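# Move wooden block from bench onto cart floor

## Task

Pick the wooden block up from the bench and lay it flat on the floor of the cart, at the end with the handle, next to the profiles. The drop flap must stay open, and anything already in place must still be in place at the finish. At the end both grippers must be empty and withdrawn from the cart, and no part of the robot may be touching anything. The robot must not fall or finish leaning, or the task fails.

## Robot and tools

ROBOT. A Rainbow Robotics RB-Y1 in a physics simulation. It has a two-wheel differential base with two rear casters. The base cannot move sideways, is 0.58 m wide, reaches 0.10 m ahead of the wheel axle and 0.57 m behind it, and sweeps a 0.58 m radius when it spins in place. On the base sits a folding torso (squat, shift, pitch, yaw), a head (pan, tilt) and two 7-joint arms, each ending in a parallel gripper. There are three cameras: head_camera (896x504) and left_wrist_camera and right_wrist_camera (644x364). The wrist camera cases stick out sideways and can collide with things.

FRAMES. All positions are in metres. In the base frame the origin is on the floor midway between the drive wheels, x points forward, y left and z up. left_hand and right_hand are reported in this frame. Each is the point between that gripper's pads; the fingers point along the hand's -z axis and close along its x axis. chest is a spine point 0.08 m below the shoulders. base_odometry is measured from the base's starting pose and counts wheel turns only, so slipping shows up as travel. Its heading is in rad, positive to the left.

move. Each call carries one action. Valid combinations are: base and/or joints, optionally with min_time_s or contact_limits; target, alone or with min_time_s; or contact_limits alone. A move with no action simply reports state and images.
- base: a velocity command held for a duration, so it moves the robot relative to where it is now, not to a pose. It takes {x_m_s, turn_rad_s, for_s}. x_m_s is forward speed in m/s, 0.005 to 0.4 in magnitude (negative means reverse), or 0. turn_rad_s is the turn rate in rad/s, positive to the left, 0.02 to 1.509 in magnitude, or 0. for_s runs 0.1 to 5 s. Any velocity left out counts as 0. Speed ramps at 0.4 m/s² (turning 0.5 rad/s²), so the base coasts up to about 1 s (turning about 3.1 s) after for_s ends. Distance is roughly speed times for_s. If |x_m_s| + 0.27·|turn_rad_s| exceeds 0.4, both values are scaled down together.
- joints: a single object for the whole robot, keyed by joint name. Every value is an absolute target; angles are in rad and grippers in metres of pad opening. Ranges: torso_squat_rad 0 to 1.2, torso_shift_rad -0.3 to 0.6, torso_pitch_rad -0.2 to 1.4 (positive bows forward), torso_yaw_rad -1.5 to 1.5 (positive to the left; raise both arms sideways by at least 0.2 rad first). Shoulder pitch ±2.356 (negative swings the arm forward and up). left_shoulder_roll_rad 0 to 3.141 and right_shoulder_roll_rad -3.141 to 0, each outward for its own side. Shoulder yaw ±2.094. Elbow -2.617 to 0.01 (negative bends). Forearm roll ±3.141, wrist pitch -1.57 to 1.919, hand roll ±2.705. Gripper 0 to 0.1. head_pan_rad ±0.523, head_tilt_rad -0.35 to 1.57 (positive looks down). The torso also has combined limits: squat+shift ≤ 1.52; squat−shift+pitch ≤ 1.57; shift+0.5·pitch−0.4·squat ≤ 0.7; shift+0.3·pitch−0.5·squat ≤ 0.39. Breaking one leaves the torso off_target.
- target: an absolute pose for one hand. It takes side ("left" or "right"), x, y and z in metres in the base frame (each within -3 to 3), and quat_wxyz, four numbers in w,x,y,z order, in the same form as the hand lines print. The pose is solved into joint angles, so the hand follows an arc. Break long moves into shorter steps. target cannot be sent while an earlier move is still running.
- min_time_s: 0.1 to 8 s. This is the shortest duration allowed for each arm, head and torso motion.
- contact_limits: gripper current in mA per gripper (left_gripper_m, right_gripper_m), 200 to 672.5. The setting stays until you change it and lowers the grip force.
- cameras: a list of camera names; [] returns none, and omitting it returns all. blocking: false returns after about 0.5 s while the motion keeps going.
To grip an object, command an opening at least 0.005 m narrower than the object.

OTHER TOOLS. wait(seconds 0–10) lets the scene run on. stop brakes every motion you commanded. zoom_image takes camera and region [x0,y0,x1,y1] in pixels, at most 504x504, and works only on the latest image from that camera. read_manual returns licence texts. finished_scene(scene) ends the scene and cannot be undone.

RESULTS. The "move" line says done, or otherwise gives the worst status. Hand status is refused (with the reason), reached (within 10 mm and 2°) or short (with the remaining distance). Joint statuses include done, off_target, time_out, contact_stop (torso only), limit_stop_at_<name> (a self-collision guard), not_followed and "joint command not followed" (an arm-to-arm check), torque_fault, and limit_stop_at_motor_heat. An unplanned stop or a refusal cancels the remaining move, wait and finished_scene calls in that reply. on_its_own lists things the robot did without a command. lidar_m gives 12 distances in 30° sectors, counter-clockwise starting from straight ahead, seen at 0.23 m height. motor_effort is wheel load in %; above about 30 at rest means the base is pushing on something. wheel_motors_off is 1 while the wheels are disabled. The result also reports joint torques, external torques, wrist force and torque (raw, offset, saturating near 200 N), and motor temperatures.

AVOID. Do not let the arms hit or press each other hard; that includes closing a gripper on the other hand's fingers. Torque faults freeze the robot for 10 s. Load limits are 65.8 N·m at the shoulders, 33.8 at the elbow and 23.5 at the wrist joints. Motors overheat when holding a load or straining, with a warning at 65 °C and a brake at 80 °C. Carrying weight far forward can tip the robot, and so can a hard stop after driving forward. The base does not stop when it hits furniture, and the upper body can catch on edges. Do not drop the block or release it while it is moving. Finish with the grippers open and clear of everything.

Each tool is called after "Emit:" as name([rows], argument=value, ...), one row to a line, values as JSON.

## Session

Emit:
move()

Scene clock: 0.00 s.
Joint torques (N m): no reading
External joint torques (N m): no reading
Motor temperatures (°C): left_arm=[31 28 32 36 35 33 38] | right_arm=[34 31 32 30 36 36 34]
Wrist force (N): no reading
Wrist torque (N m): no reading
Wrist force, peak (N): no reading
base_odometry: x=+0.000 y=+0.000 heading=+0.000
lidar_m: 0.65 0.68 1.56 4.82 1.63 1.14 1.08 1.13 1.47 3.50 0.97 0.70
base_status: not commanded
joint_positions: torso_squat_rad=+0.350 torso_shift_rad=+0.000 torso_pitch_rad=+0.000 torso_yaw_rad=+0.000 left_shoulder_pitch_rad=+0.049 left_shoulder_roll_rad=+0.015 left_shoulder_yaw_rad=+0.041 left_elbow_rad=-0.149 left_forearm_roll_rad=+0.010 left_wrist_pitch_rad=-0.019 left_hand_roll_rad=+0.045 left_gripper_m=+0.099 right_shoulder_pitch_rad=-0.033 right_shoulder_roll_rad=-0.038 right_shoulder_yaw_rad=+0.024 right_elbow_rad=-0.125 right_forearm_roll_rad=-0.047 right_wrist_pitch_rad=+0.032 right_hand_roll_rad=-0.022 right_gripper_m=+0.099 head_pan_rad=+0.000 head_tilt_rad=+0.400
joint_status: not commanded
wheel_motors_off: 0
motor_effort: left_wheel=+0 right_wheel=+0
chest: x=-0.2280 y=+0.0001 z=+1.2475 quat_wxyz=(+1.000, +0.000, +0.000, +0.000) (m; base frame)
left_hand: x=-0.1861 y=+0.2354 z=+0.5638 quat_wxyz=(+0.997, +0.009, -0.062, +0.055) (m; base frame)
right_hand: x=-0.1506 y=-0.2464 z=+0.5666 quat_wxyz=(+0.998, -0.015, -0.063, -0.016) (m; base frame)
pictures: head_camera, left_wrist_camera, right_wrist_camera

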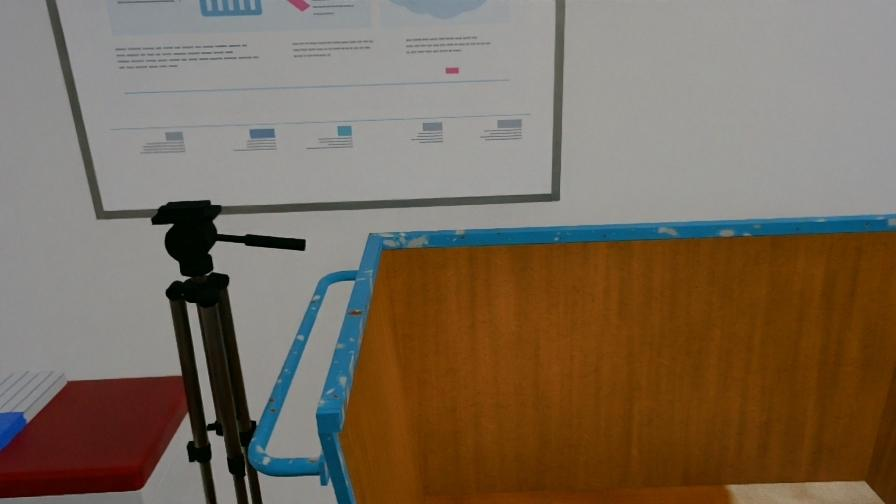

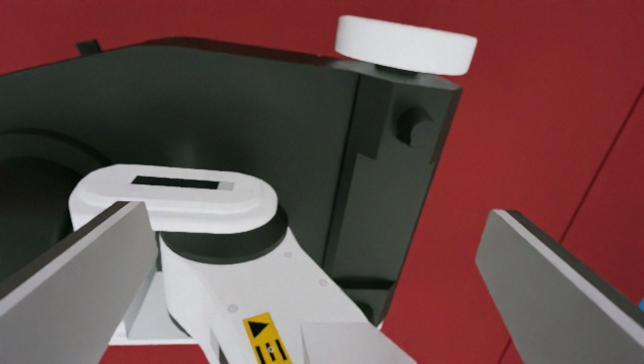

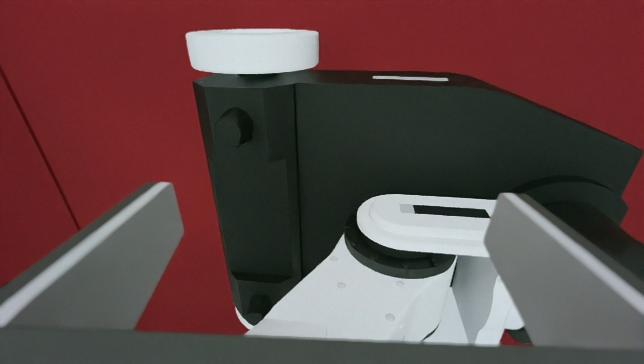

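Emit:
move(joints={"head_tilt_rad": 0.9}, cameras=["head_camera"])

Emit:
move(joints={"head_tilt_rad": 0.7, "head_pan_rad": 0.52}, cameras=["head_camera"])

Emit:
move(joints={"head_tilt_rad": 0.7, "head_pan_rad": -0.52}, cameras=["head_camera"])

Scene clock: 2.60 s.
Joint torques (N m): left_arm=[-1.13 -0.02 0.87 0.08 -0.04 -0.63 -0.05] | right_arm=[-2.23 -0.83 -0.41 0.05 -0.08 -0.22 0]
External joint torques (N m): left_arm=[-0.5 -0.68 0.83 0.06 -0.04 -0.28 -0.04] | right_arm=[0.02 0.66 -0.36 0.36 -0.12 0.08 -0.01]
Motor temperatures (°C): left_arm=[31 28 32 36 35 33 38] | right_arm=[34 31 32 30 36 36 34]
Wrist force (N): left_arm=[-0.4 1.7 -7.2] | right_arm=[-1.6 1.4 -5.1]
Wrist torque (N m): left_arm=[-0.37 0.08 0.06] | right_arm=[-0.12 -0.03 -0.06]
Wrist force, peak (N): left_arm=[-0.2 1.9 -8.4] | right_arm=[-2.1 1.2 -5.5]
move: done
base_odometry: x=+0.000 y=+0.000 heading=+0.000
lidar_m: 0.64 0.68 1.56 4.83 1.63 1.14 1.08 1.13 1.48 3.51 0.99 0.70
base_status: not commanded
joint_positions: torso_squat_rad=+0.350 torso_shift_rad=+0.000 torso_pitch_rad=+0.000 torso_yaw_rad=+0.000 left_shoulder_pitch_rad=+0.049 left_shoulder_roll_rad=+0.015 left_shoulder_yaw_rad=+0.041 left_elbow_rad=-0.149 left_forearm_roll_rad=+0.010 left_wrist_pitch_rad=-0.019 left_hand_roll_rad=+0.045 left_gripper_m=+0.099 right_shoulder_pitch_rad=-0.033 right_shoulder_roll_rad=-0.038 right_shoulder_yaw_rad=+0.024 right_elbow_rad=-0.125 right_forearm_roll_rad=-0.047 right_wrist_pitch_rad=+0.032 right_hand_roll_rad=-0.022 right_gripper_m=+0.099 head_pan_rad=+0.000 head_tilt_rad=+0.900
joint_status: all done
wheel_motors_off: 0
motor_effort: left_wheel=+1(1) right_wheel=+2(2)
chest: x=-0.2280 y=+0.0001 z=+1.2475 quat_wxyz=(+1.000, +0.000, +0.000, +0.000) (m; base frame)
left_hand: x=-0.1861 y=+0.2354 z=+0.5638 quat_wxyz=(+0.997, +0.009, -0.062, +0.055) (m; base frame)
right_hand: x=-0.1506 y=-0.2464 z=+0.5666 quat_wxyz=(+0.998, -0.015, -0.063, -0.016) (m; base frame)
pictures: head_camera
camera_calibration:
head_camera: T_world_to_cam=[[-0.00752545, -0.999504, -0.0305734, 0.0419166], [-0.746479, 0.0259588, -0.664902, 0.860292], [0.665366, 0.0178187, -0.746305, 1.16253], [0, 0, 0, 1]] pos_world=[-0.131004, -0.00115113, 1.44089]

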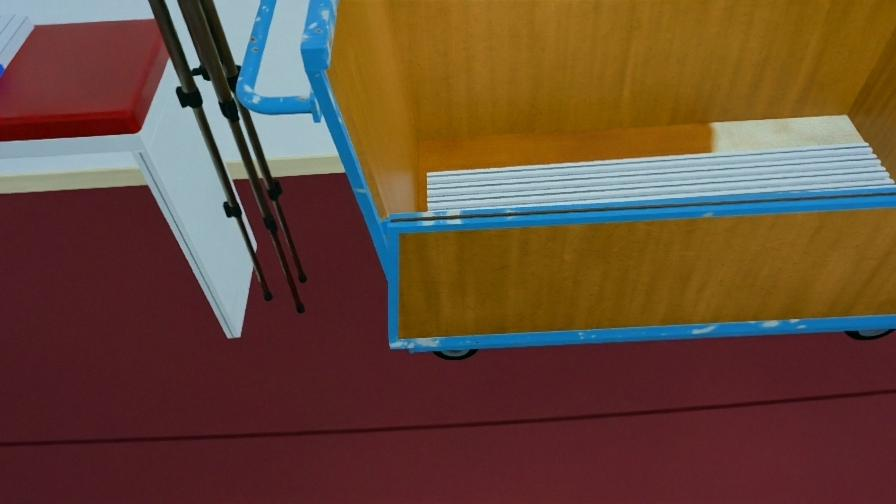

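Scene clock: 3.60 s.
Joint torques (N m): left_arm=[-0.7 -0.19 0.79 -0.02 -0.06 -0.65 -0.11] | right_arm=[-2.3 -0.74 -0.66 0.05 -0.07 -0.22 -0.05]
External joint torques (N m): left_arm=[-0.07 -0.85 0.75 -0.04 -0.06 -0.3 -0.1] | right_arm=[-0.05 0.76 -0.62 0.36 -0.11 0.07 -0.06]
Motor temperatures (°C): left_arm=[31 28 32 36 35 33 38] | right_arm=[34 31 32 30 36 36 34]
Wrist force (N): left_arm=[-0.1 1.6 -7.2] | right_arm=[-2.0 1.1 -5.3]
Wrist torque (N m): left_arm=[-0.32 0.14 0.12] | right_arm=[-0.09 -0.06 -0.09]
Wrist force, peak (N): left_arm=[0.0 2.0 -8.1] | right_arm=[-1.6 1.5 -5.6]
move: done
base_odometry: x=+0.000 y=+0.000 heading=+0.000
lidar_m: 0.65 0.68 1.57 4.83 1.62 1.13 1.07 1.12 1.47 3.51 0.99 0.69
base_status: not commanded
joint_positions: torso_squat_rad=+0.350 torso_shift_rad=+0.000 torso_pitch_rad=+0.000 torso_yaw_rad=+0.000 left_shoulder_pitch_rad=+0.049 left_shoulder_roll_rad=+0.015 left_shoulder_yaw_rad=+0.041 left_elbow_rad=-0.149 left_forearm_roll_rad=+0.010 left_wrist_pitch_rad=-0.019 left_hand_roll_rad=+0.045 left_gripper_m=+0.099 right_shoulder_pitch_rad=-0.033 right_shoulder_roll_rad=-0.038 right_shoulder_yaw_rad=+0.024 right_elbow_rad=-0.125 right_forearm_roll_rad=-0.047 right_wrist_pitch_rad=+0.032 right_hand_roll_rad=-0.022 right_gripper_m=+0.099 head_pan_rad=+0.520 head_tilt_rad=+0.700
joint_status: all done
wheel_motors_off: 0
motor_effort: left_wheel=+0(1) right_wheel=-2(2)
chest: x=-0.2280 y=+0.0001 z=+1.2475 quat_wxyz=(+1.000, +0.000, +0.000, +0.000) (m; base frame)
left_hand: x=-0.1861 y=+0.2354 z=+0.5638 quat_wxyz=(+0.997, +0.009, -0.062, +0.055) (m; base frame)
right_hand: x=-0.1506 y=-0.2464 z=+0.5666 quat_wxyz=(+0.998, -0.015, -0.063, -0.016) (m; base frame)
pictures: head_camera
camera_calibration:
head_camera: T_world_to_cam=[[0.495443, -0.868071, -0.0314483, 0.146782], [-0.533229, -0.275356, -0.799904, 1.09972], [0.685714, 0.413076, -0.599304, 0.953836], [0, 0, 0, 1]] pos_world=[-0.14038, 0.0362239, 1.45592]

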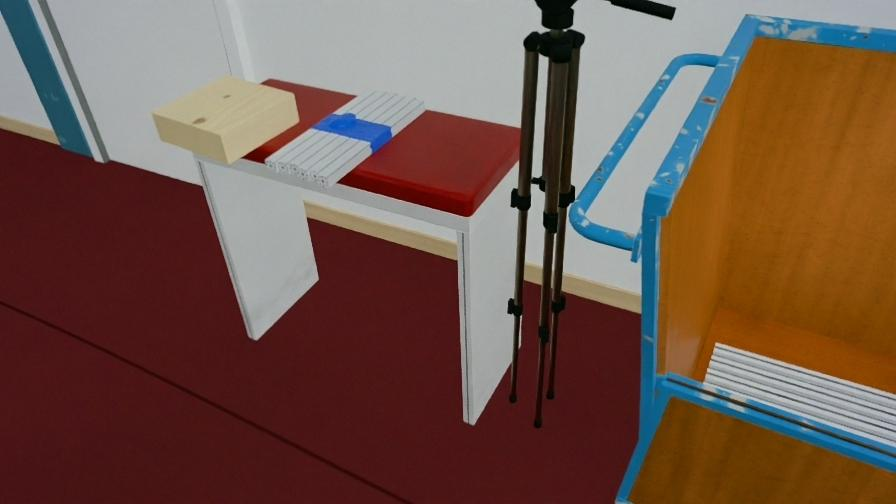

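Scene clock: 4.97 s.
Joint torques (N m): left_arm=[-0.73 -0.3 0.51 0.1 -0.07 -0.62 -0.04] | right_arm=[-2.37 -0.98 -0.46 0.03 -0.16 -0.32 0.02]
External joint torques (N m): left_arm=[-0.11 -0.96 0.46 0.09 -0.07 -0.26 -0.04] | right_arm=[-0.12 0.52 -0.41 0.34 -0.2 -0.03 0.02]
Motor temperatures (°C): left_arm=[31 28 32 36 35 33 38] | right_arm=[34 31 32 30 36 36 34]
Wrist force (N): left_arm=[1.2 1.3 -7.1] | right_arm=[-1.6 0.9 -4.9]
Wrist torque (N m): left_arm=[-0.32 0.24 0.07] | right_arm=[-0.06 -0.05 -0.11]
Wrist force, peak (N): left_arm=[0.3 1.8 -8.5] | right_arm=[-2.0 1.0 -5.6]
move: done
base_odometry: x=+0.000 y=+0.000 heading=+0.000
lidar_m: 0.65 0.67 1.56 4.84 1.63 1.13 1.07 1.13 1.48 3.53 0.99 0.69
base_status: not commanded
joint_positions: torso_squat_rad=+0.350 torso_shift_rad=+0.000 torso_pitch_rad=+0.000 torso_yaw_rad=+0.000 left_shoulder_pitch_rad=+0.049 left_shoulder_roll_rad=+0.015 left_shoulder_yaw_rad=+0.041 left_elbow_rad=-0.149 left_forearm_roll_rad=+0.010 left_wrist_pitch_rad=-0.019 left_hand_roll_rad=+0.045 left_gripper_m=+0.099 right_shoulder_pitch_rad=-0.033 right_shoulder_roll_rad=-0.038 right_shoulder_yaw_rad=+0.024 right_elbow_rad=-0.125 right_forearm_roll_rad=-0.047 right_wrist_pitch_rad=+0.032 right_hand_roll_rad=-0.022 right_gripper_m=+0.099 head_pan_rad=-0.520 head_tilt_rad=+0.700
joint_status: all done
wheel_motors_off: 0
motor_effort: left_wheel=+0(1) right_wheel=+1(2)
chest: x=-0.2280 y=+0.0001 z=+1.2475 quat_wxyz=(+1.000, +0.000, +0.000, +0.000) (m; base frame)
left_hand: x=-0.1861 y=+0.2354 z=+0.5638 quat_wxyz=(+0.997, +0.009, -0.062, +0.055) (m; base frame)
right_hand: x=-0.1506 y=-0.2464 z=+0.5666 quat_wxyz=(+0.998, -0.015, -0.063, -0.016) (m; base frame)
pictures: head_camera
camera_calibration:
head_camera: T_world_to_cam=[[-0.497734, -0.866759, -0.031459, -0.057845], [-0.507354, 0.320382, -0.799967, 1.10502], [0.703457, -0.38221, -0.599219, 0.957513], [0, 0, 0, 1]] pos_world=[-0.141724, -0.0381954, 1.45592]

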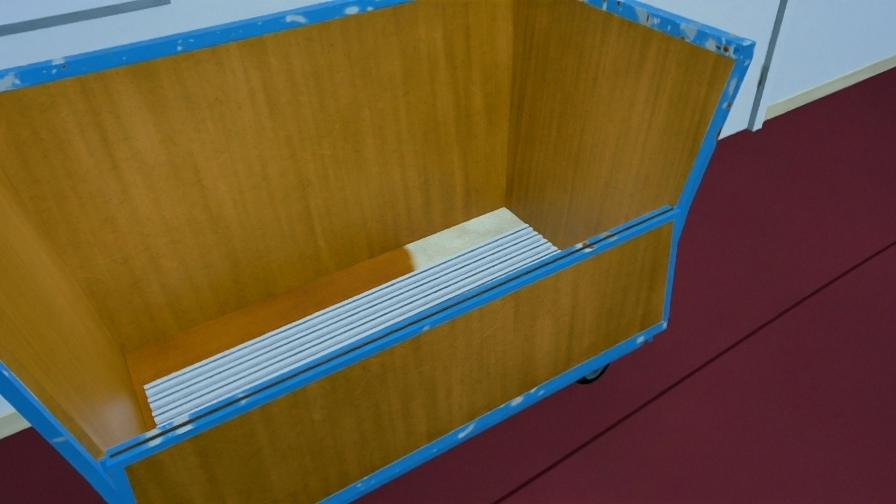

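Emit:
move(joints={"head_tilt_rad": 0.6, "head_pan_rad": 0.52}, cameras=["head_camera"])

Emit:
zoom_image(camera="head_camera", region=[100, 80, 600, 360])

Emit:
move(joints={"head_tilt_rad": 0.8, "head_pan_rad": -0.3}, cameras=["head_camera"])

Emit:
zoom_image(camera="head_camera", region=[100, 50, 600, 330])

Scene clock: 10.50 s.
Joint torques (N m): left_arm=[-0.96 -0.25 0.85 0.03 -0.06 -0.6 -0.14] | right_arm=[-2.06 -0.73 -0.75 -0.04 -0.08 -0.29 -0.1]
External joint torques (N m): left_arm=[-0.33 -0.92 0.81 0.02 -0.07 -0.24 -0.13] | right_arm=[0.2 0.76 -0.7 0.27 -0.11 0 -0.11]
Motor temperatures (°C): left_arm=[31 28 32 36 35 33 38] | right_arm=[34 31 32 30 36 36 34]
Wrist force (N): left_arm=[0.3 1.1 -7.6] | right_arm=[-1.7 1.0 -4.9]
Wrist torque (N m): left_arm=[-0.30 0.16 0.08] | right_arm=[-0.12 -0.06 -0.09]
Wrist force, peak (N): left_arm=[0.0 1.5 -8.4] | right_arm=[-1.8 1.2 -5.5]
move: done
base_odometry: x=+0.000 y=+0.000 heading=+0.000
lidar_m: 0.64 0.68 1.55 4.82 1.64 1.13 1.08 1.11 1.48 3.51 0.98 0.70
base_status: not commanded
joint_positions: torso_squat_rad=+0.350 torso_shift_rad=+0.000 torso_pitch_rad=+0.000 torso_yaw_rad=+0.000 left_shoulder_pitch_rad=+0.049 left_shoulder_roll_rad=+0.015 left_shoulder_yaw_rad=+0.041 left_elbow_rad=-0.149 left_forearm_roll_rad=+0.010 left_wrist_pitch_rad=-0.019 left_hand_roll_rad=+0.045 left_gripper_m=+0.099 right_shoulder_pitch_rad=-0.033 right_shoulder_roll_rad=-0.038 right_shoulder_yaw_rad=+0.024 right_elbow_rad=-0.125 right_forearm_roll_rad=-0.047 right_wrist_pitch_rad=+0.032 right_hand_roll_rad=-0.022 right_gripper_m=+0.099 head_pan_rad=+0.520 head_tilt_rad=+0.600
joint_status: all done
wheel_motors_off: 0
motor_effort: left_wheel=+1(1) right_wheel=-1(1)
chest: x=-0.2280 y=+0.0001 z=+1.2475 quat_wxyz=(+1.000, +0.000, +0.000, +0.000) (m; base frame)
left_hand: x=-0.1861 y=+0.2354 z=+0.5638 quat_wxyz=(+0.997, +0.009, -0.062, +0.055) (m; base frame)
right_hand: x=-0.1506 y=-0.2464 z=+0.5666 quat_wxyz=(+0.998, -0.015, -0.063, -0.016) (m; base frame)
pictures: head_camera
camera_calibration:
head_camera: T_world_to_cam=[[0.498214, -0.866483, -0.0314471, 0.147286], [-0.46132, -0.234194, -0.855767, 1.19539], [0.734143, 0.440863, -0.516405, 0.843793], [0, 0, 0, 1]] pos_world=[-0.141388, 0.0355768, 1.46335]

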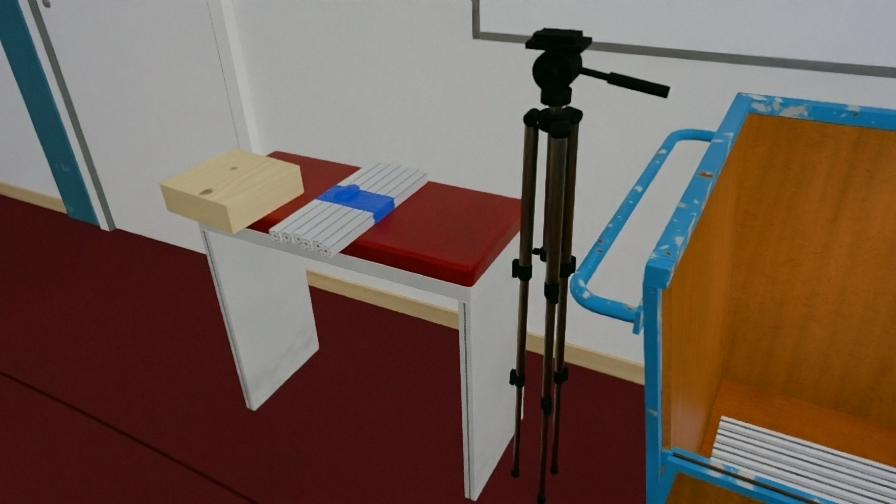

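Scaled by 1.008 from the camera's 896x504 image, which has a finer 1280x720 frame.

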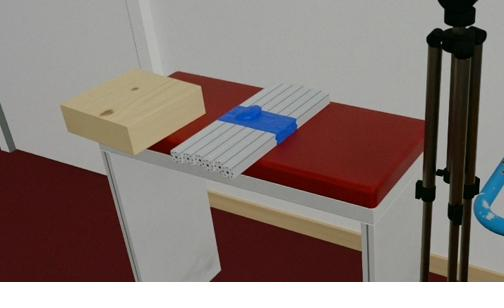

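Scene clock: 11.70 s.
Joint torques (N m): left_arm=[-0.96 -0.09 0.98 0.06 0 -0.65 0.02] | right_arm=[-2.31 -0.96 -0.56 0.14 -0.16 -0.14 0]
External joint torques (N m): left_arm=[-0.33 -0.75 0.94 0.04 -0.01 -0.3 0.03] | right_arm=[-0.06 0.53 -0.51 0.45 -0.19 0.15 -0.01]
Motor temperatures (°C): left_arm=[31 28 32 36 35 33 38] | right_arm=[34 31 32 30 36 36 34]
Wrist force (N): left_arm=[0.2 1.1 -7.0] | right_arm=[-1.7 1.3 -4.9]
Wrist torque (N m): left_arm=[-0.25 0.14 0.09] | right_arm=[-0.12 -0.05 -0.05]
Wrist force, peak (N): left_arm=[-0.4 1.4 -8.4] | right_arm=[-2.3 1.5 -5.3]
move: done
base_odometry: x=+0.000 y=+0.000 heading=+0.000
lidar_m: 0.65 0.68 1.55 4.84 1.62 1.12 1.07 1.12 1.47 3.52 0.98 0.69
base_status: not commanded
joint_positions: torso_squat_rad=+0.350 torso_shift_rad=+0.000 torso_pitch_rad=+0.000 torso_yaw_rad=+0.000 left_shoulder_pitch_rad=+0.049 left_shoulder_roll_rad=+0.015 left_shoulder_yaw_rad=+0.041 left_elbow_rad=-0.149 left_forearm_roll_rad=+0.010 left_wrist_pitch_rad=-0.019 left_hand_roll_rad=+0.045 left_gripper_m=+0.099 right_shoulder_pitch_rad=-0.033 right_shoulder_roll_rad=-0.038 right_shoulder_yaw_rad=+0.024 right_elbow_rad=-0.125 right_forearm_roll_rad=-0.047 right_wrist_pitch_rad=+0.032 right_hand_roll_rad=-0.022 right_gripper_m=+0.099 head_pan_rad=-0.300 head_tilt_rad=+0.800
joint_status: all done
wheel_motors_off: 0
motor_effort: left_wheel=+0(1) right_wheel=+1(2)
chest: x=-0.2280 y=+0.0001 z=+1.2475 quat_wxyz=(+1.000, +0.000, +0.000, +0.000) (m; base frame)
left_hand: x=-0.1861 y=+0.2354 z=+0.5638 quat_wxyz=(+0.997, +0.009, -0.062, +0.055) (m; base frame)
right_hand: x=-0.1506 y=-0.2464 z=+0.5666 quat_wxyz=(+0.998, -0.015, -0.063, -0.016) (m; base frame)
pictures: head_camera
camera_calibration:
head_camera: T_world_to_cam=[[-0.299605, -0.953556, -0.0311162, -0.0174852], [-0.638471, 0.224628, -0.736136, 0.985613], [0.708937, -0.200683, -0.676118, 1.06994], [0, 0, 0, 1]] pos_world=[-0.13447, -0.0233506, 1.44841]

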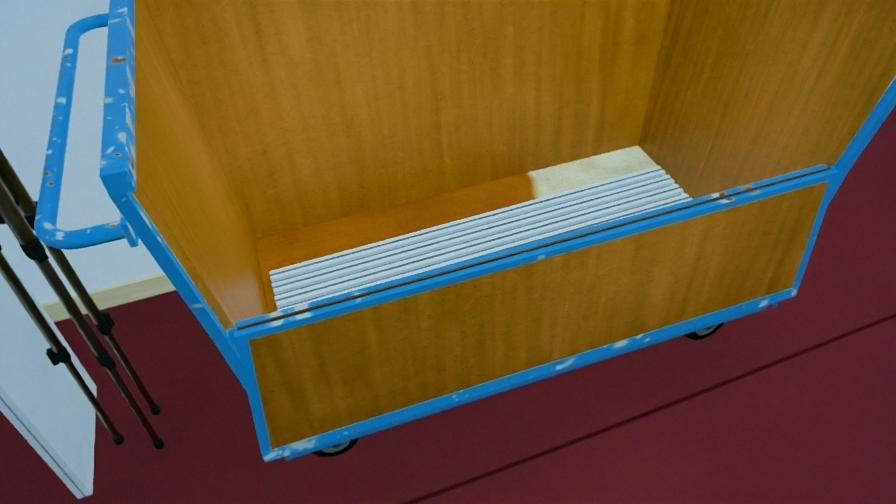

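Scaled by 1.008 from the camera's 896x504 image, which has a finer 1280x720 frame.

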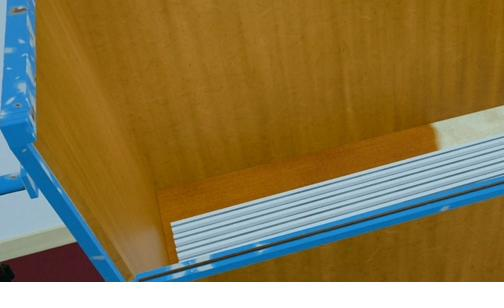

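Emit:
move(base={"x_m_s": 0.2, "for_s": 1.6}, joints={"torso_squat_rad": 0.0, "torso_pitch_rad": 0.3, "head_tilt_rad": 0.75, "head_pan_rad": 0.0}, cameras=["head_camera"])

Emit:
zoom_image(camera="head_camera", region=[200, 50, 700, 330])

Scene clock: 32.63 s.
Joint torques (N m): left_arm=[6.75 -0.08 0.84 3.33 -0.13 -0.05 -0.01] | right_arm=[6.35 -0.79 -0.87 3.33 -0.24 0.41 -0.03]
External joint torques (N m): left_arm=[-0.8 -0.84 0.73 0.12 -0.14 -0.29 -0.02] | right_arm=[0.53 0.56 -0.71 0.62 -0.21 0.13 -0.03]
Motor temperatures (°C): left_arm=[31 28 32 36 35 33 38] | right_arm=[34 31 32 30 36 36 34]
Wrist force (N): left_arm=[2.2 1.1 -7.3] | right_arm=[0.1 1.3 -4.7]
Wrist torque (N m): left_arm=[-0.25 0.28 0.06] | right_arm=[-0.10 0.02 -0.10]
Wrist force, peak (N): left_arm=[2.4 1.1 -8.1] | right_arm=[-1.5 1.5 -5.5]
move: done
base_odometry: x=+0.320 y=+0.000 heading=+0.000
lidar_m: 0.34 0.35 0.79 3.79 2.11 1.48 1.40 1.45 1.91 4.56 0.51 0.36
base_status: done (sent for 1.6 of 1.6 s)
joint_positions: torso_squat_rad=+0.000 torso_shift_rad=+0.000 torso_pitch_rad=+0.300 torso_yaw_rad=+0.000 left_shoulder_pitch_rad=+0.049 left_shoulder_roll_rad=+0.015 left_shoulder_yaw_rad=+0.041 left_elbow_rad=-0.149 left_forearm_roll_rad=+0.010 left_wrist_pitch_rad=-0.019 left_hand_roll_rad=+0.045 left_gripper_m=+0.099 right_shoulder_pitch_rad=-0.033 right_shoulder_roll_rad=-0.038 right_shoulder_yaw_rad=+0.024 right_elbow_rad=-0.125 right_forearm_roll_rad=-0.047 right_wrist_pitch_rad=+0.032 right_hand_roll_rad=-0.022 right_gripper_m=+0.099 head_pan_rad=+0.000 head_tilt_rad=+0.750
joint_status: all done
wheel_motors_off: 0
motor_effort: left_wheel=+0(55) right_wheel=+1(28)
chest: x=-0.1365 y=+0.0001 z=+1.2761 quat_wxyz=(+0.989, +0.000, +0.149, +0.000) (m; base frame)
left_hand: x=-0.2986 y=+0.2354 z=+0.6106 quat_wxyz=(+0.995, +0.017, +0.088, +0.053) (m; base frame)
right_hand: x=-0.2637 y=-0.2464 z=+0.6028 quat_wxyz=(+0.996, -0.018, +0.087, -0.014) (m; base frame)
pictures: head_camera
camera_calibration:
head_camera: T_world_to_cam=[[-0.0120153, -0.999504, -0.0291085, 0.0410517], [-0.837498, 0.0259638, -0.545823, 0.801676], [0.546308, 0.0178201, -0.837395, 1.19909], [0, 0, 0, 1]] pos_world=[0.0168245, -0.00115112, 1.44288]

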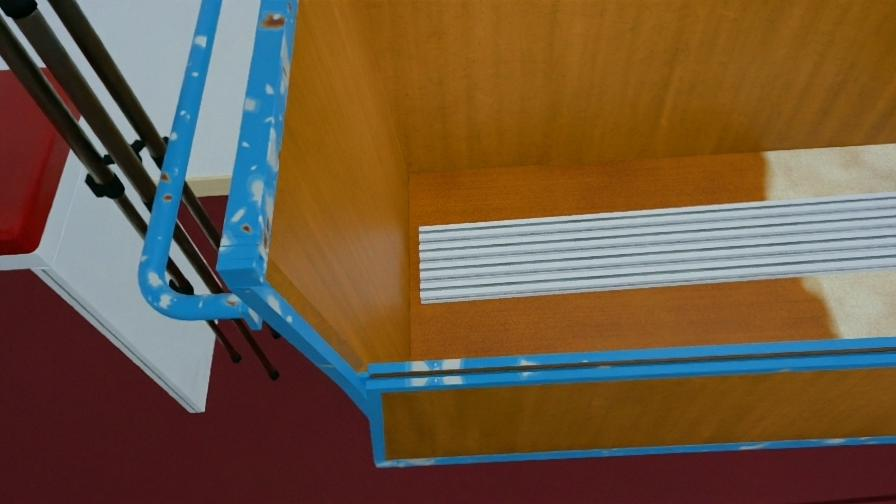

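Scaled by 1.008 from the camera's 896x504 image, which has a finer 1280x720 frame.

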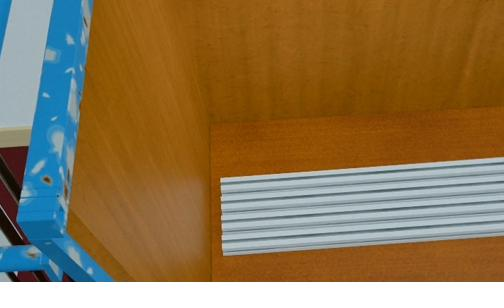

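Emit:
move(base={"x_m_s": -0.3, "for_s": 1.3}, joints={"torso_squat_rad": 0.3, "torso_pitch_rad": 0.0, "head_tilt_rad": 0.6}, cameras=[])

Emit:
move(base={"turn_rad_s": 0.5, "for_s": 3.14}, cameras=["head_camera"])

Emit:
move(base={"x_m_s": 0.35, "for_s": 4.43}, cameras=[])

Emit:
move(base={"turn_rad_s": -0.5, "for_s": 3.14}, joints={"head_tilt_rad": 0.8}, cameras=["head_camera"])

Scene clock: 49.90 s.
Joint torques (N m): left_arm=[-1.33 0.02 0.68 0.05 -0.07 -0.59 0.03] | right_arm=[-2.35 -0.75 -0.71 -0.04 -0.08 -0.21 -0.06]
External joint torques (N m): left_arm=[-0.7 -0.64 0.64 0.04 -0.07 -0.24 0.04] | right_arm=[-0.09 0.74 -0.66 0.26 -0.12 0.08 -0.07]
Motor temperatures (°C): left_arm=[31 28 32 36 35 33 38] | right_arm=[34 31 32 30 36 36 34]
Wrist force (N): left_arm=[-0.2 1.9 -7.5] | right_arm=[-1.8 1.0 -4.9]
Wrist torque (N m): left_arm=[-0.36 0.15 0.09] | right_arm=[-0.10 -0.05 -0.08]
Wrist force, peak (N): left_arm=[1.2 0.8 -8.5] | right_arm=[-2.3 1.2 -5.1]
move: done
base_odometry: x=-0.070 y=+0.000 heading=+0.000
lidar_m: 0.72 1.08 1.59 4.97 1.52 1.07 1.00 1.04 1.37 3.28 1.09 0.76
base_status: done (sent for 1.3 of 1.3 s)
joint_positions: torso_squat_rad=+0.300 torso_shift_rad=+0.000 torso_pitch_rad=+0.000 torso_yaw_rad=+0.000 left_shoulder_pitch_rad=+0.049 left_shoulder_roll_rad=+0.015 left_shoulder_yaw_rad=+0.041 left_elbow_rad=-0.149 left_forearm_roll_rad=+0.010 left_wrist_pitch_rad=-0.019 left_hand_roll_rad=+0.045 left_gripper_m=+0.099 right_shoulder_pitch_rad=-0.033 right_shoulder_roll_rad=-0.038 right_shoulder_yaw_rad=+0.024 right_elbow_rad=-0.125 right_forearm_roll_rad=-0.047 right_wrist_pitch_rad=+0.032 right_hand_roll_rad=-0.022 right_gripper_m=+0.099 head_pan_rad=+0.000 head_tilt_rad=+0.600
joint_status: all done
wheel_motors_off: 0
motor_effort: left_wheel=-10(25) right_wheel=-3(25)
chest: x=-0.2281 y=+0.0001 z=+1.2587 quat_wxyz=(+1.000, +0.000, +0.000, +0.000) (m; base frame)
left_hand: x=-0.1862 y=+0.2354 z=+0.5750 quat_wxyz=(+0.997, +0.009, -0.062, +0.055) (m; base frame)
right_hand: x=-0.1506 y=-0.2464 z=+0.5778 quat_wxyz=(+0.998, -0.015, -0.063, -0.016) (m; base frame)
pictures: none
No camera images: "cameras" was empty.

Scene clock: 54.37 s.
Joint torques (N m): left_arm=[-1.25 -0.57 0.42 0.09 -0.1 -0.53 -0.03] | right_arm=[-2.71 -0.51 -0.35 -0.14 -0.1 -0.22 -0.1]
External joint torques (N m): left_arm=[-0.62 -1.23 0.38 0.08 -0.11 -0.18 -0.02] | right_arm=[-0.45 0.98 -0.31 0.17 -0.13 0.07 -0.11]
Motor temperatures (°C): left_arm=[31 28 32 36 35 33 38] | right_arm=[34 31 32 30 36 36 34]
Wrist force (N): left_arm=[-0.6 0.8 -8.0] | right_arm=[-1.7 0.9 -5.4]
Wrist torque (N m): left_arm=[-0.25 0.09 0.10] | right_arm=[-0.06 -0.10 -0.09]
Wrist force, peak (N): left_arm=[-0.3 1.1 -8.3] | right_arm=[-2.3 1.4 -5.4]
move: done
base_odometry: x=-0.070 y=+0.000 heading=+1.566
lidar_m: 4.94 1.50 1.06 1.00 1.04 1.35 3.32 1.11 0.78 0.73 1.09 1.61
base_status: done (sent for 3.13 of 3.13 s)
joint_positions: torso_squat_rad=+0.300 torso_shift_rad=+0.000 torso_pitch_rad=+0.000 torso_yaw_rad=+0.000 left_shoulder_pitch_rad=+0.049 left_shoulder_roll_rad=+0.015 left_shoulder_yaw_rad=+0.041 left_elbow_rad=-0.149 left_forearm_roll_rad=+0.010 left_wrist_pitch_rad=-0.019 left_hand_roll_rad=+0.045 left_gripper_m=+0.099 right_shoulder_pitch_rad=-0.033 right_shoulder_roll_rad=-0.038 right_shoulder_yaw_rad=+0.024 right_elbow_rad=-0.125 right_forearm_roll_rad=-0.047 right_wrist_pitch_rad=+0.032 right_hand_roll_rad=-0.022 right_gripper_m=+0.099 head_pan_rad=+0.000 head_tilt_rad=+0.600
joint_status: not commanded
wheel_motors_off: 0
motor_effort: left_wheel=+5(39) right_wheel=+19(53)
chest: x=-0.2281 y=+0.0001 z=+1.2587 quat_wxyz=(+1.000, +0.000, +0.000, +0.000) (m; base frame)
left_hand: x=-0.1862 y=+0.2354 z=+0.5750 quat_wxyz=(+0.997, +0.009, -0.062, +0.055) (m; base frame)
right_hand: x=-0.1506 y=-0.2464 z=+0.5778 quat_wxyz=(+0.998, -0.015, -0.063, -0.016) (m; base frame)
pictures: head_camera
camera_calibration:
head_camera: T_world_to_cam=[[0.00179385, -0.999502, -0.0315192, 0.0454638], [-0.516618, 0.026061, -0.855819, 1.19358], [0.856214, 0.0178186, -0.516314, 0.874711], [0, 0, 0, 1]] pos_world=[-0.132398, -0.00125082, 1.47455]

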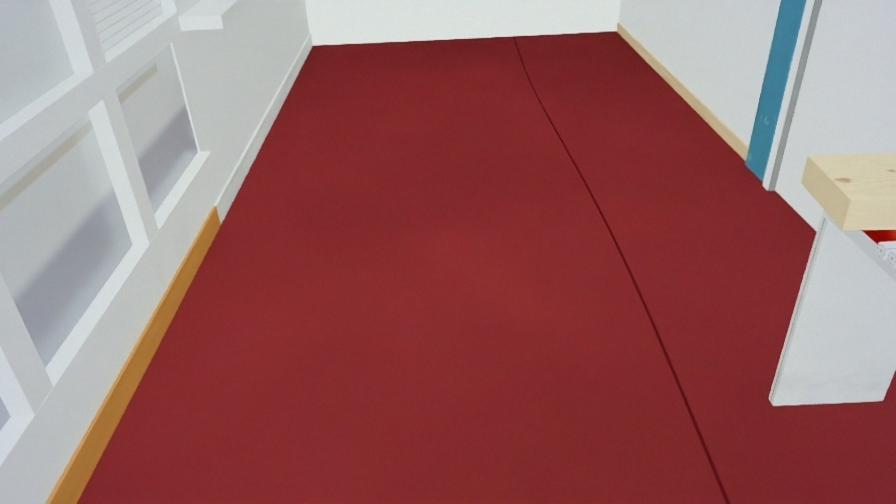

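Scene clock: 60.00 s.
Joint torques (N m): left_arm=[-0.07 -0.14 0.59 0.18 -0.05 -0.53 -0.01] | right_arm=[-1.95 -1.01 -0.72 0.12 -0.1 -0.14 -0.01]
External joint torques (N m): left_arm=[0.55 -0.8 0.55 0.17 -0.06 -0.18 -0.01] | right_arm=[0.3 0.48 -0.67 0.43 -0.14 0.15 -0.02]
Motor temperatures (°C): left_arm=[31 28 32 36 35 33 38] | right_arm=[34 31 32 30 36 36 34]
Wrist force (N): left_arm=[-0.1 1.3 -7.9] | right_arm=[-1.7 1.0 -4.9]
Wrist torque (N m): left_arm=[-0.32 0.16 0.10] | right_arm=[-0.08 -0.04 -0.10]
Wrist force, peak (N): left_arm=[0.0 1.9 -8.5] | right_arm=[-2.0 1.2 -5.5]
move: done
base_odometry: x=-0.063 y=+1.552 heading=+1.566
lidar_m: 4.07 1.62 1.14 1.07 1.12 1.47 3.59 1.31 1.33 0.90 1.50 1.95
base_status: done (sent for 4.43 of 4.43 s)
joint_positions: torso_squat_rad=+0.300 torso_shift_rad=+0.000 torso_pitch_rad=+0.000 torso_yaw_rad=+0.000 left_shoulder_pitch_rad=+0.049 left_shoulder_roll_rad=+0.015 left_shoulder_yaw_rad=+0.041 left_elbow_rad=-0.149 left_forearm_roll_rad=+0.010 left_wrist_pitch_rad=-0.019 left_hand_roll_rad=+0.045 left_gripper_m=+0.099 right_shoulder_pitch_rad=-0.033 right_shoulder_roll_rad=-0.038 right_shoulder_yaw_rad=+0.024 right_elbow_rad=-0.125 right_forearm_roll_rad=-0.047 right_wrist_pitch_rad=+0.032 right_hand_roll_rad=-0.022 right_gripper_m=+0.099 head_pan_rad=+0.000 head_tilt_rad=+0.600
joint_status: not commanded
wheel_motors_off: 0
motor_effort: left_wheel=+3(48) right_wheel=-3(48)
chest: x=-0.2280 y=+0.0001 z=+1.2587 quat_wxyz=(+1.000, +0.000, +0.000, +0.000) (m; base frame)
left_hand: x=-0.1860 y=+0.2354 z=+0.5750 quat_wxyz=(+0.997, +0.009, -0.062, +0.055) (m; base frame)
right_hand: x=-0.1505 y=-0.2464 z=+0.5778 quat_wxyz=(+0.998, -0.015, -0.062, -0.016) (m; base frame)
pictures: none
No camera images: "cameras" was empty.

Scene clock: 64.47 s.
Joint torques (N m): left_arm=[-0.79 -0.1 0.72 0.16 -0.02 -0.49 -0.11] | right_arm=[-1.81 -0.9 -0.7 0.11 0.03 -0.26 -0.02]
External joint torques (N m): left_arm=[-0.16 -0.76 0.68 0.14 -0.03 -0.14 -0.1] | right_arm=[0.44 0.59 -0.65 0.42 0 0.03 -0.03]
Motor temperatures (°C): left_arm=[31 28 32 36 35 33 38] | right_arm=[34 31 32 30 36 36 34]
Wrist force (N): left_arm=[-0.2 1.3 -8.3] | right_arm=[-1.8 1.4 -4.8]
Wrist torque (N m): left_arm=[-0.31 0.12 0.08] | right_arm=[-0.11 -0.08 -0.10]
Wrist force, peak (N): left_arm=[-0.2 1.3 -8.3] | right_arm=[-2.0 1.2 -5.3]
move: done
base_odometry: x=-0.063 y=+1.551 heading=+0.000
lidar_m: 0.89 1.50 1.95 4.06 1.63 1.14 1.08 1.12 1.48 3.51 1.31 1.30
base_status: done (sent for 3.13 of 3.13 s)
joint_positions: torso_squat_rad=+0.300 torso_shift_rad=+0.000 torso_pitch_rad=+0.000 torso_yaw_rad=+0.000 left_shoulder_pitch_rad=+0.049 left_shoulder_roll_rad=+0.015 left_shoulder_yaw_rad=+0.041 left_elbow_rad=-0.149 left_forearm_roll_rad=+0.010 left_wrist_pitch_rad=-0.019 left_hand_roll_rad=+0.045 left_gripper_m=+0.099 right_shoulder_pitch_rad=-0.033 right_shoulder_roll_rad=-0.038 right_shoulder_yaw_rad=+0.024 right_elbow_rad=-0.125 right_forearm_roll_rad=-0.047 right_wrist_pitch_rad=+0.032 right_hand_roll_rad=-0.022 right_gripper_m=+0.099 head_pan_rad=+0.000 head_tilt_rad=+0.800
joint_status: all done
wheel_motors_off: 0
motor_effort: left_wheel=+21(44) right_wheel=+5(49)
chest: x=-0.2280 y=+0.0001 z=+1.2587 quat_wxyz=(+1.000, +0.000, +0.000, +0.000) (m; base frame)
left_hand: x=-0.1861 y=+0.2354 z=+0.5750 quat_wxyz=(+0.997, +0.009, -0.062, +0.055) (m; base frame)
right_hand: x=-0.1505 y=-0.2464 z=+0.5778 quat_wxyz=(+0.998, -0.015, -0.063, -0.016) (m; base frame)
pictures: head_camera
camera_calibration:
head_camera: T_world_to_cam=[[-0.0045067, -0.999502, -0.0312457, 0.0437673], [-0.676447, 0.0260593, -0.73603, 0.985953], [0.736478, 0.017819, -0.676227, 1.08329], [0, 0, 0, 1]] pos_world=[-0.130674, -0.00125083, 1.45961]

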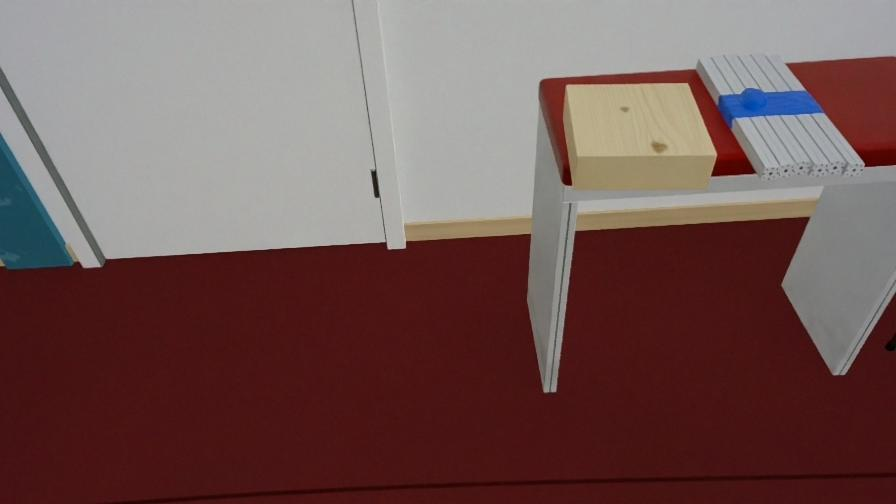

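Emit:
zoom_image(camera="head_camera", region=[500, 40, 752, 208])

Scaled by 2.000 from the camera's 896x504 image, which has a finer 1280x720 frame.

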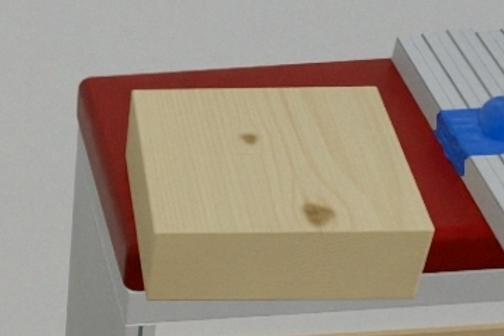

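Emit:
move(joints={"torso_squat_rad": 0.8, "torso_pitch_rad": 0.2, "right_shoulder_roll_rad": -0.15, "right_elbow_rad": -1.2, "head_tilt_rad": 0.6, "head_pan_rad": -0.2}, cameras=["head_camera"])

Emit:
move(target={"side": "right", "x": 0.36, "y": -0.31, "z": 0.77, "quat_wxyz": [0.7069, -0.0141, -0.7069, -0.0141]}, min_time_s=3)

Scene clock: 78.47 s.
Joint torques (N m): left_arm=[4.44 -0.17 0.71 2.17 -0.09 -0.14 -0.01] | right_arm=[-5.74 -3.61 -1.91 -8.67 0.03 -1.7 -0.01]
External joint torques (N m): left_arm=[-0.42 -0.91 0.62 0.01 -0.09 -0.18 -0.02] | right_arm=[0.17 -0.08 -0.35 -0.77 -0.18 -0.09 -0.05]
Motor temperatures (°C): left_arm=[31 28 32 36 35 33 38] | right_arm=[34 30 32 30 36 36 34]
Wrist force (N): left_arm=[0.6 1.3 -7.9] | right_arm=[-6.1 1.7 -1.8]
Wrist torque (N m): left_arm=[-0.26 0.15 0.04] | right_arm=[-0.20 -0.31 -0.12]
Wrist force, peak (N): left_arm=[1.6 1.2 -8.8] | right_arm=[-6.5 1.9 -2.3]
move: done
base_odometry: x=-0.063 y=+1.551 heading=+0.000
lidar_m: 0.88 1.50 1.96 4.07 1.64 1.13 1.07 1.12 1.48 3.50 1.31 1.30
base_status: not commanded
joint_positions: torso_squat_rad=+0.800 torso_shift_rad=+0.000 torso_pitch_rad=+0.200 torso_yaw_rad=+0.000 left_shoulder_pitch_rad=+0.049 left_shoulder_roll_rad=+0.015 left_shoulder_yaw_rad=+0.041 left_elbow_rad=-0.149 left_forearm_roll_rad=+0.010 left_wrist_pitch_rad=-0.019 left_hand_roll_rad=+0.045 left_gripper_m=+0.099 right_shoulder_pitch_rad=-0.033 right_shoulder_roll_rad=-0.150 right_shoulder_yaw_rad=+0.024 right_elbow_rad=-1.200 right_forearm_roll_rad=-0.047 right_wrist_pitch_rad=+0.032 right_hand_roll_rad=-0.022 right_gripper_m=+0.099 head_pan_rad=-0.200 head_tilt_rad=+0.600
joint_status: all done
wheel_motors_off: 0
motor_effort: left_wheel=+20(22) right_wheel=+4(8)
chest: x=-0.1665 y=+0.0001 z=+1.0715 quat_wxyz=(+0.995, +0.000, +0.100, +0.000) (m; base frame)
left_hand: x=-0.2613 y=+0.2354 z=+0.3931 quat_wxyz=(+0.998, +0.014, +0.038, +0.054) (m; base frame)
right_hand: x=+0.2323 y=-0.2758 z=+0.5934 quat_wxyz=(+0.877, -0.030, -0.479, +0.030) (m; base frame)
pictures: head_camera
camera_calibration:
head_camera: T_world_to_cam=[[-0.1991, -0.979945, 0.00819844, -0.0321416], [-0.661167, 0.128148, -0.739213, 0.915792], [0.723338, -0.152598, -0.673421, 0.871981], [0, 0, 0, 1]] pos_world=[-0.0316449, -0.0157914, 1.26444]

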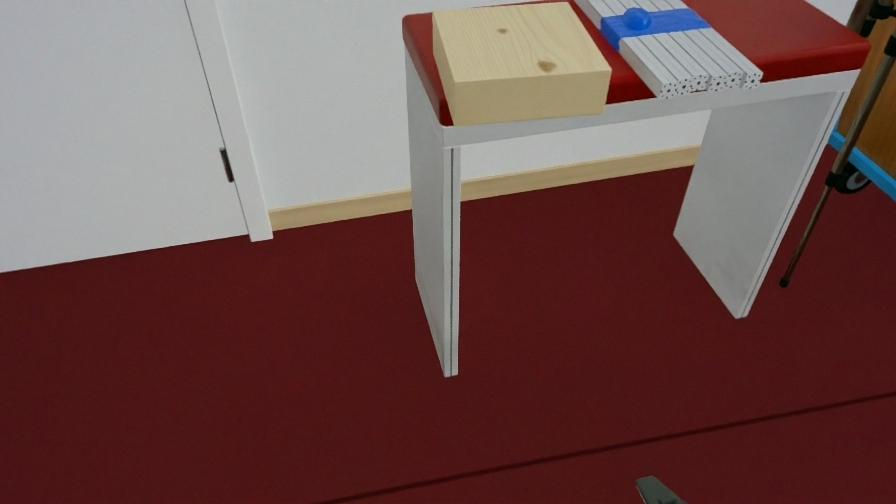

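Scene clock: 81.80 s.
Joint torques (N m): left_arm=[3.97 -0.23 0.79 2.21 -0.08 -0.14 -0.07] | right_arm=[-13.25 -7.22 -4.29 -9.01 -0.31 -2.18 -0.29]
External joint torques (N m): left_arm=[-0.89 -0.97 0.69 0.05 -0.08 -0.18 -0.08] | right_arm=[-2.43 -1.11 -2.14 -0.01 -0.47 -0.29 -0.34]
Motor temperatures (°C): left_arm=[31 28 32 36 35 33 38] | right_arm=[34 31 32 30 36 36 34]
Wrist force (N): left_arm=[1.7 1.1 -7.4] | right_arm=[-7.1 0.8 1.2]
Wrist torque (N m): left_arm=[-0.28 0.20 0.10] | right_arm=[-0.15 -0.39 -0.10]
Wrist force, peak (N): left_arm=[1.1 1.1 -8.4] | right_arm=[-7.6 0.8 1.3]
move: done
base_odometry: x=-0.063 y=+1.551 heading=+0.000
lidar_m: 0.89 1.50 1.95 4.07 1.64 1.14 1.07 1.12 1.47 3.49 1.31 1.31
base_status: not commanded
joint_positions: torso_squat_rad=+0.800 torso_shift_rad=+0.000 torso_pitch_rad=+0.200 torso_yaw_rad=+0.000 left_shoulder_pitch_rad=+0.049 left_shoulder_roll_rad=+0.015 left_shoulder_yaw_rad=+0.041 left_elbow_rad=-0.149 left_forearm_roll_rad=+0.010 left_wrist_pitch_rad=-0.019 left_hand_roll_rad=+0.045 left_gripper_m=+0.099 right_shoulder_pitch_rad=-0.264 right_shoulder_roll_rad=-0.221 right_shoulder_yaw_rad=-0.077 right_elbow_rad=-1.161 right_forearm_roll_rad=-0.117 right_wrist_pitch_rad=-0.336 right_hand_roll_rad=-0.099 right_gripper_m=+0.099 head_pan_rad=-0.200 head_tilt_rad=+0.600
joint_status: all done
wheel_motors_off: 0
motor_effort: left_wheel=+21(22) right_wheel=+3(6)
chest: x=-0.1665 y=+0.0001 z=+1.0715 quat_wxyz=(+0.995, +0.000, +0.100, +0.000) (m; base frame)
left_hand: x=-0.2613 y=+0.2354 z=+0.3931 quat_wxyz=(+0.998, +0.014, +0.038, +0.054) (m; base frame)
right_hand: x=+0.3598 y=-0.3097 z=+0.7697 quat_wxyz=(+0.707, -0.014, -0.707, -0.014) (m; base frame)
right_hand_status: reached (checked arc, planned for 3.0 s): 0 mm and 0.0 deg off.
pictures: head_camera, left_wrist_camera, right_wrist_camera
camera_calibration:
head_camera: T_world_to_cam=[[-0.1991, -0.979945, 0.00819844, -0.0321416], [-0.661167, 0.128148, -0.739213, 0.915792], [0.723338, -0.152598, -0.673421, 0.871981], [0, 0, 0, 1]] pos_world=[-0.0316449, -0.0157914, 1.26444]
left_wrist_camera: T_world_to_cam=[[0.987324, 0.135527, -0.0826013, 0.257998], [0.15794, -0.890324, 0.427057, 0.111944], [-0.0156643, -0.43469, -0.900444, 0.524708], [0, 0, 0, 1]] pos_world=[-0.264189, 0.292786, 0.445975]
right_wrist_camera: T_world_to_cam=[[0.0244368, -0.0298245, -0.999256, 0.749865], [-0.472168, 0.880696, -0.0378327, 0.498844], [0.88117, 0.472742, 0.00743917, -0.104194], [0, 0, 0, 1]] pos_world=[0.309027, -0.367709, 0.768955]

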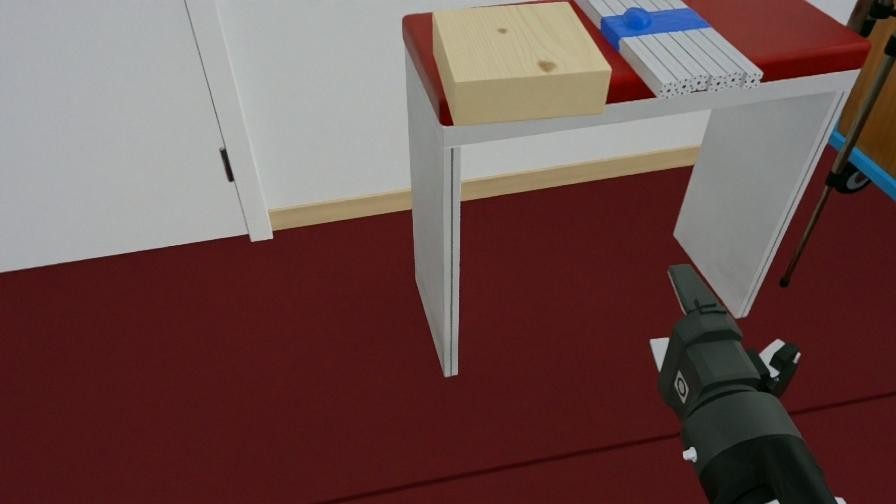

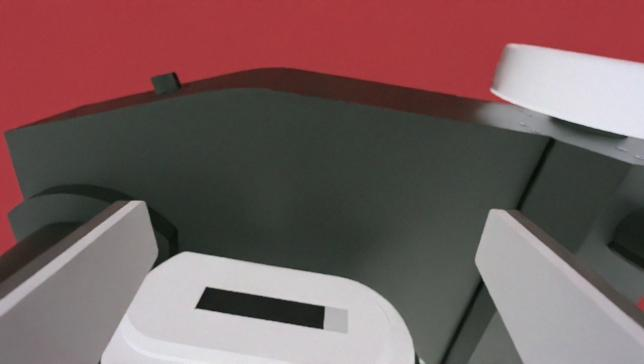

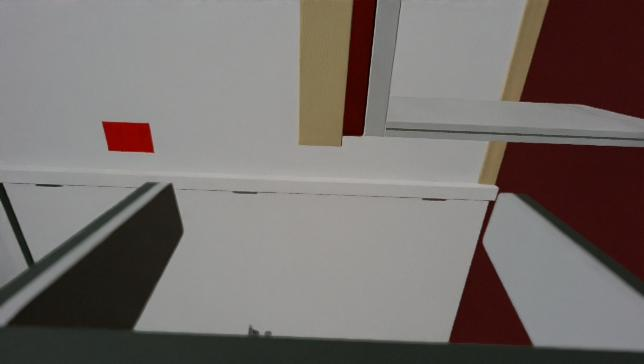

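Emit:
zoom_image(camera="right_wrist_camera", region=[240, 0, 440, 200])

Scaled by 2.520 from the camera's 644x364 image, which has a finer 1265x715 frame.

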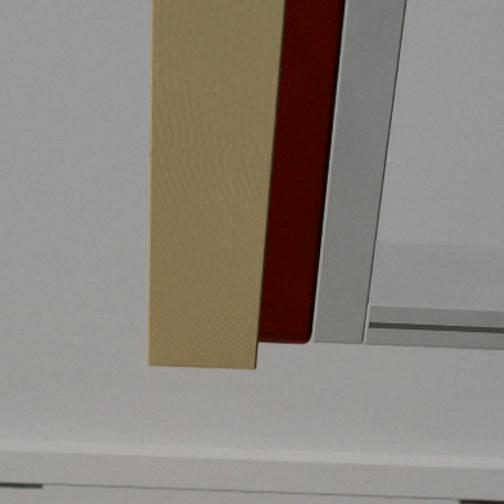

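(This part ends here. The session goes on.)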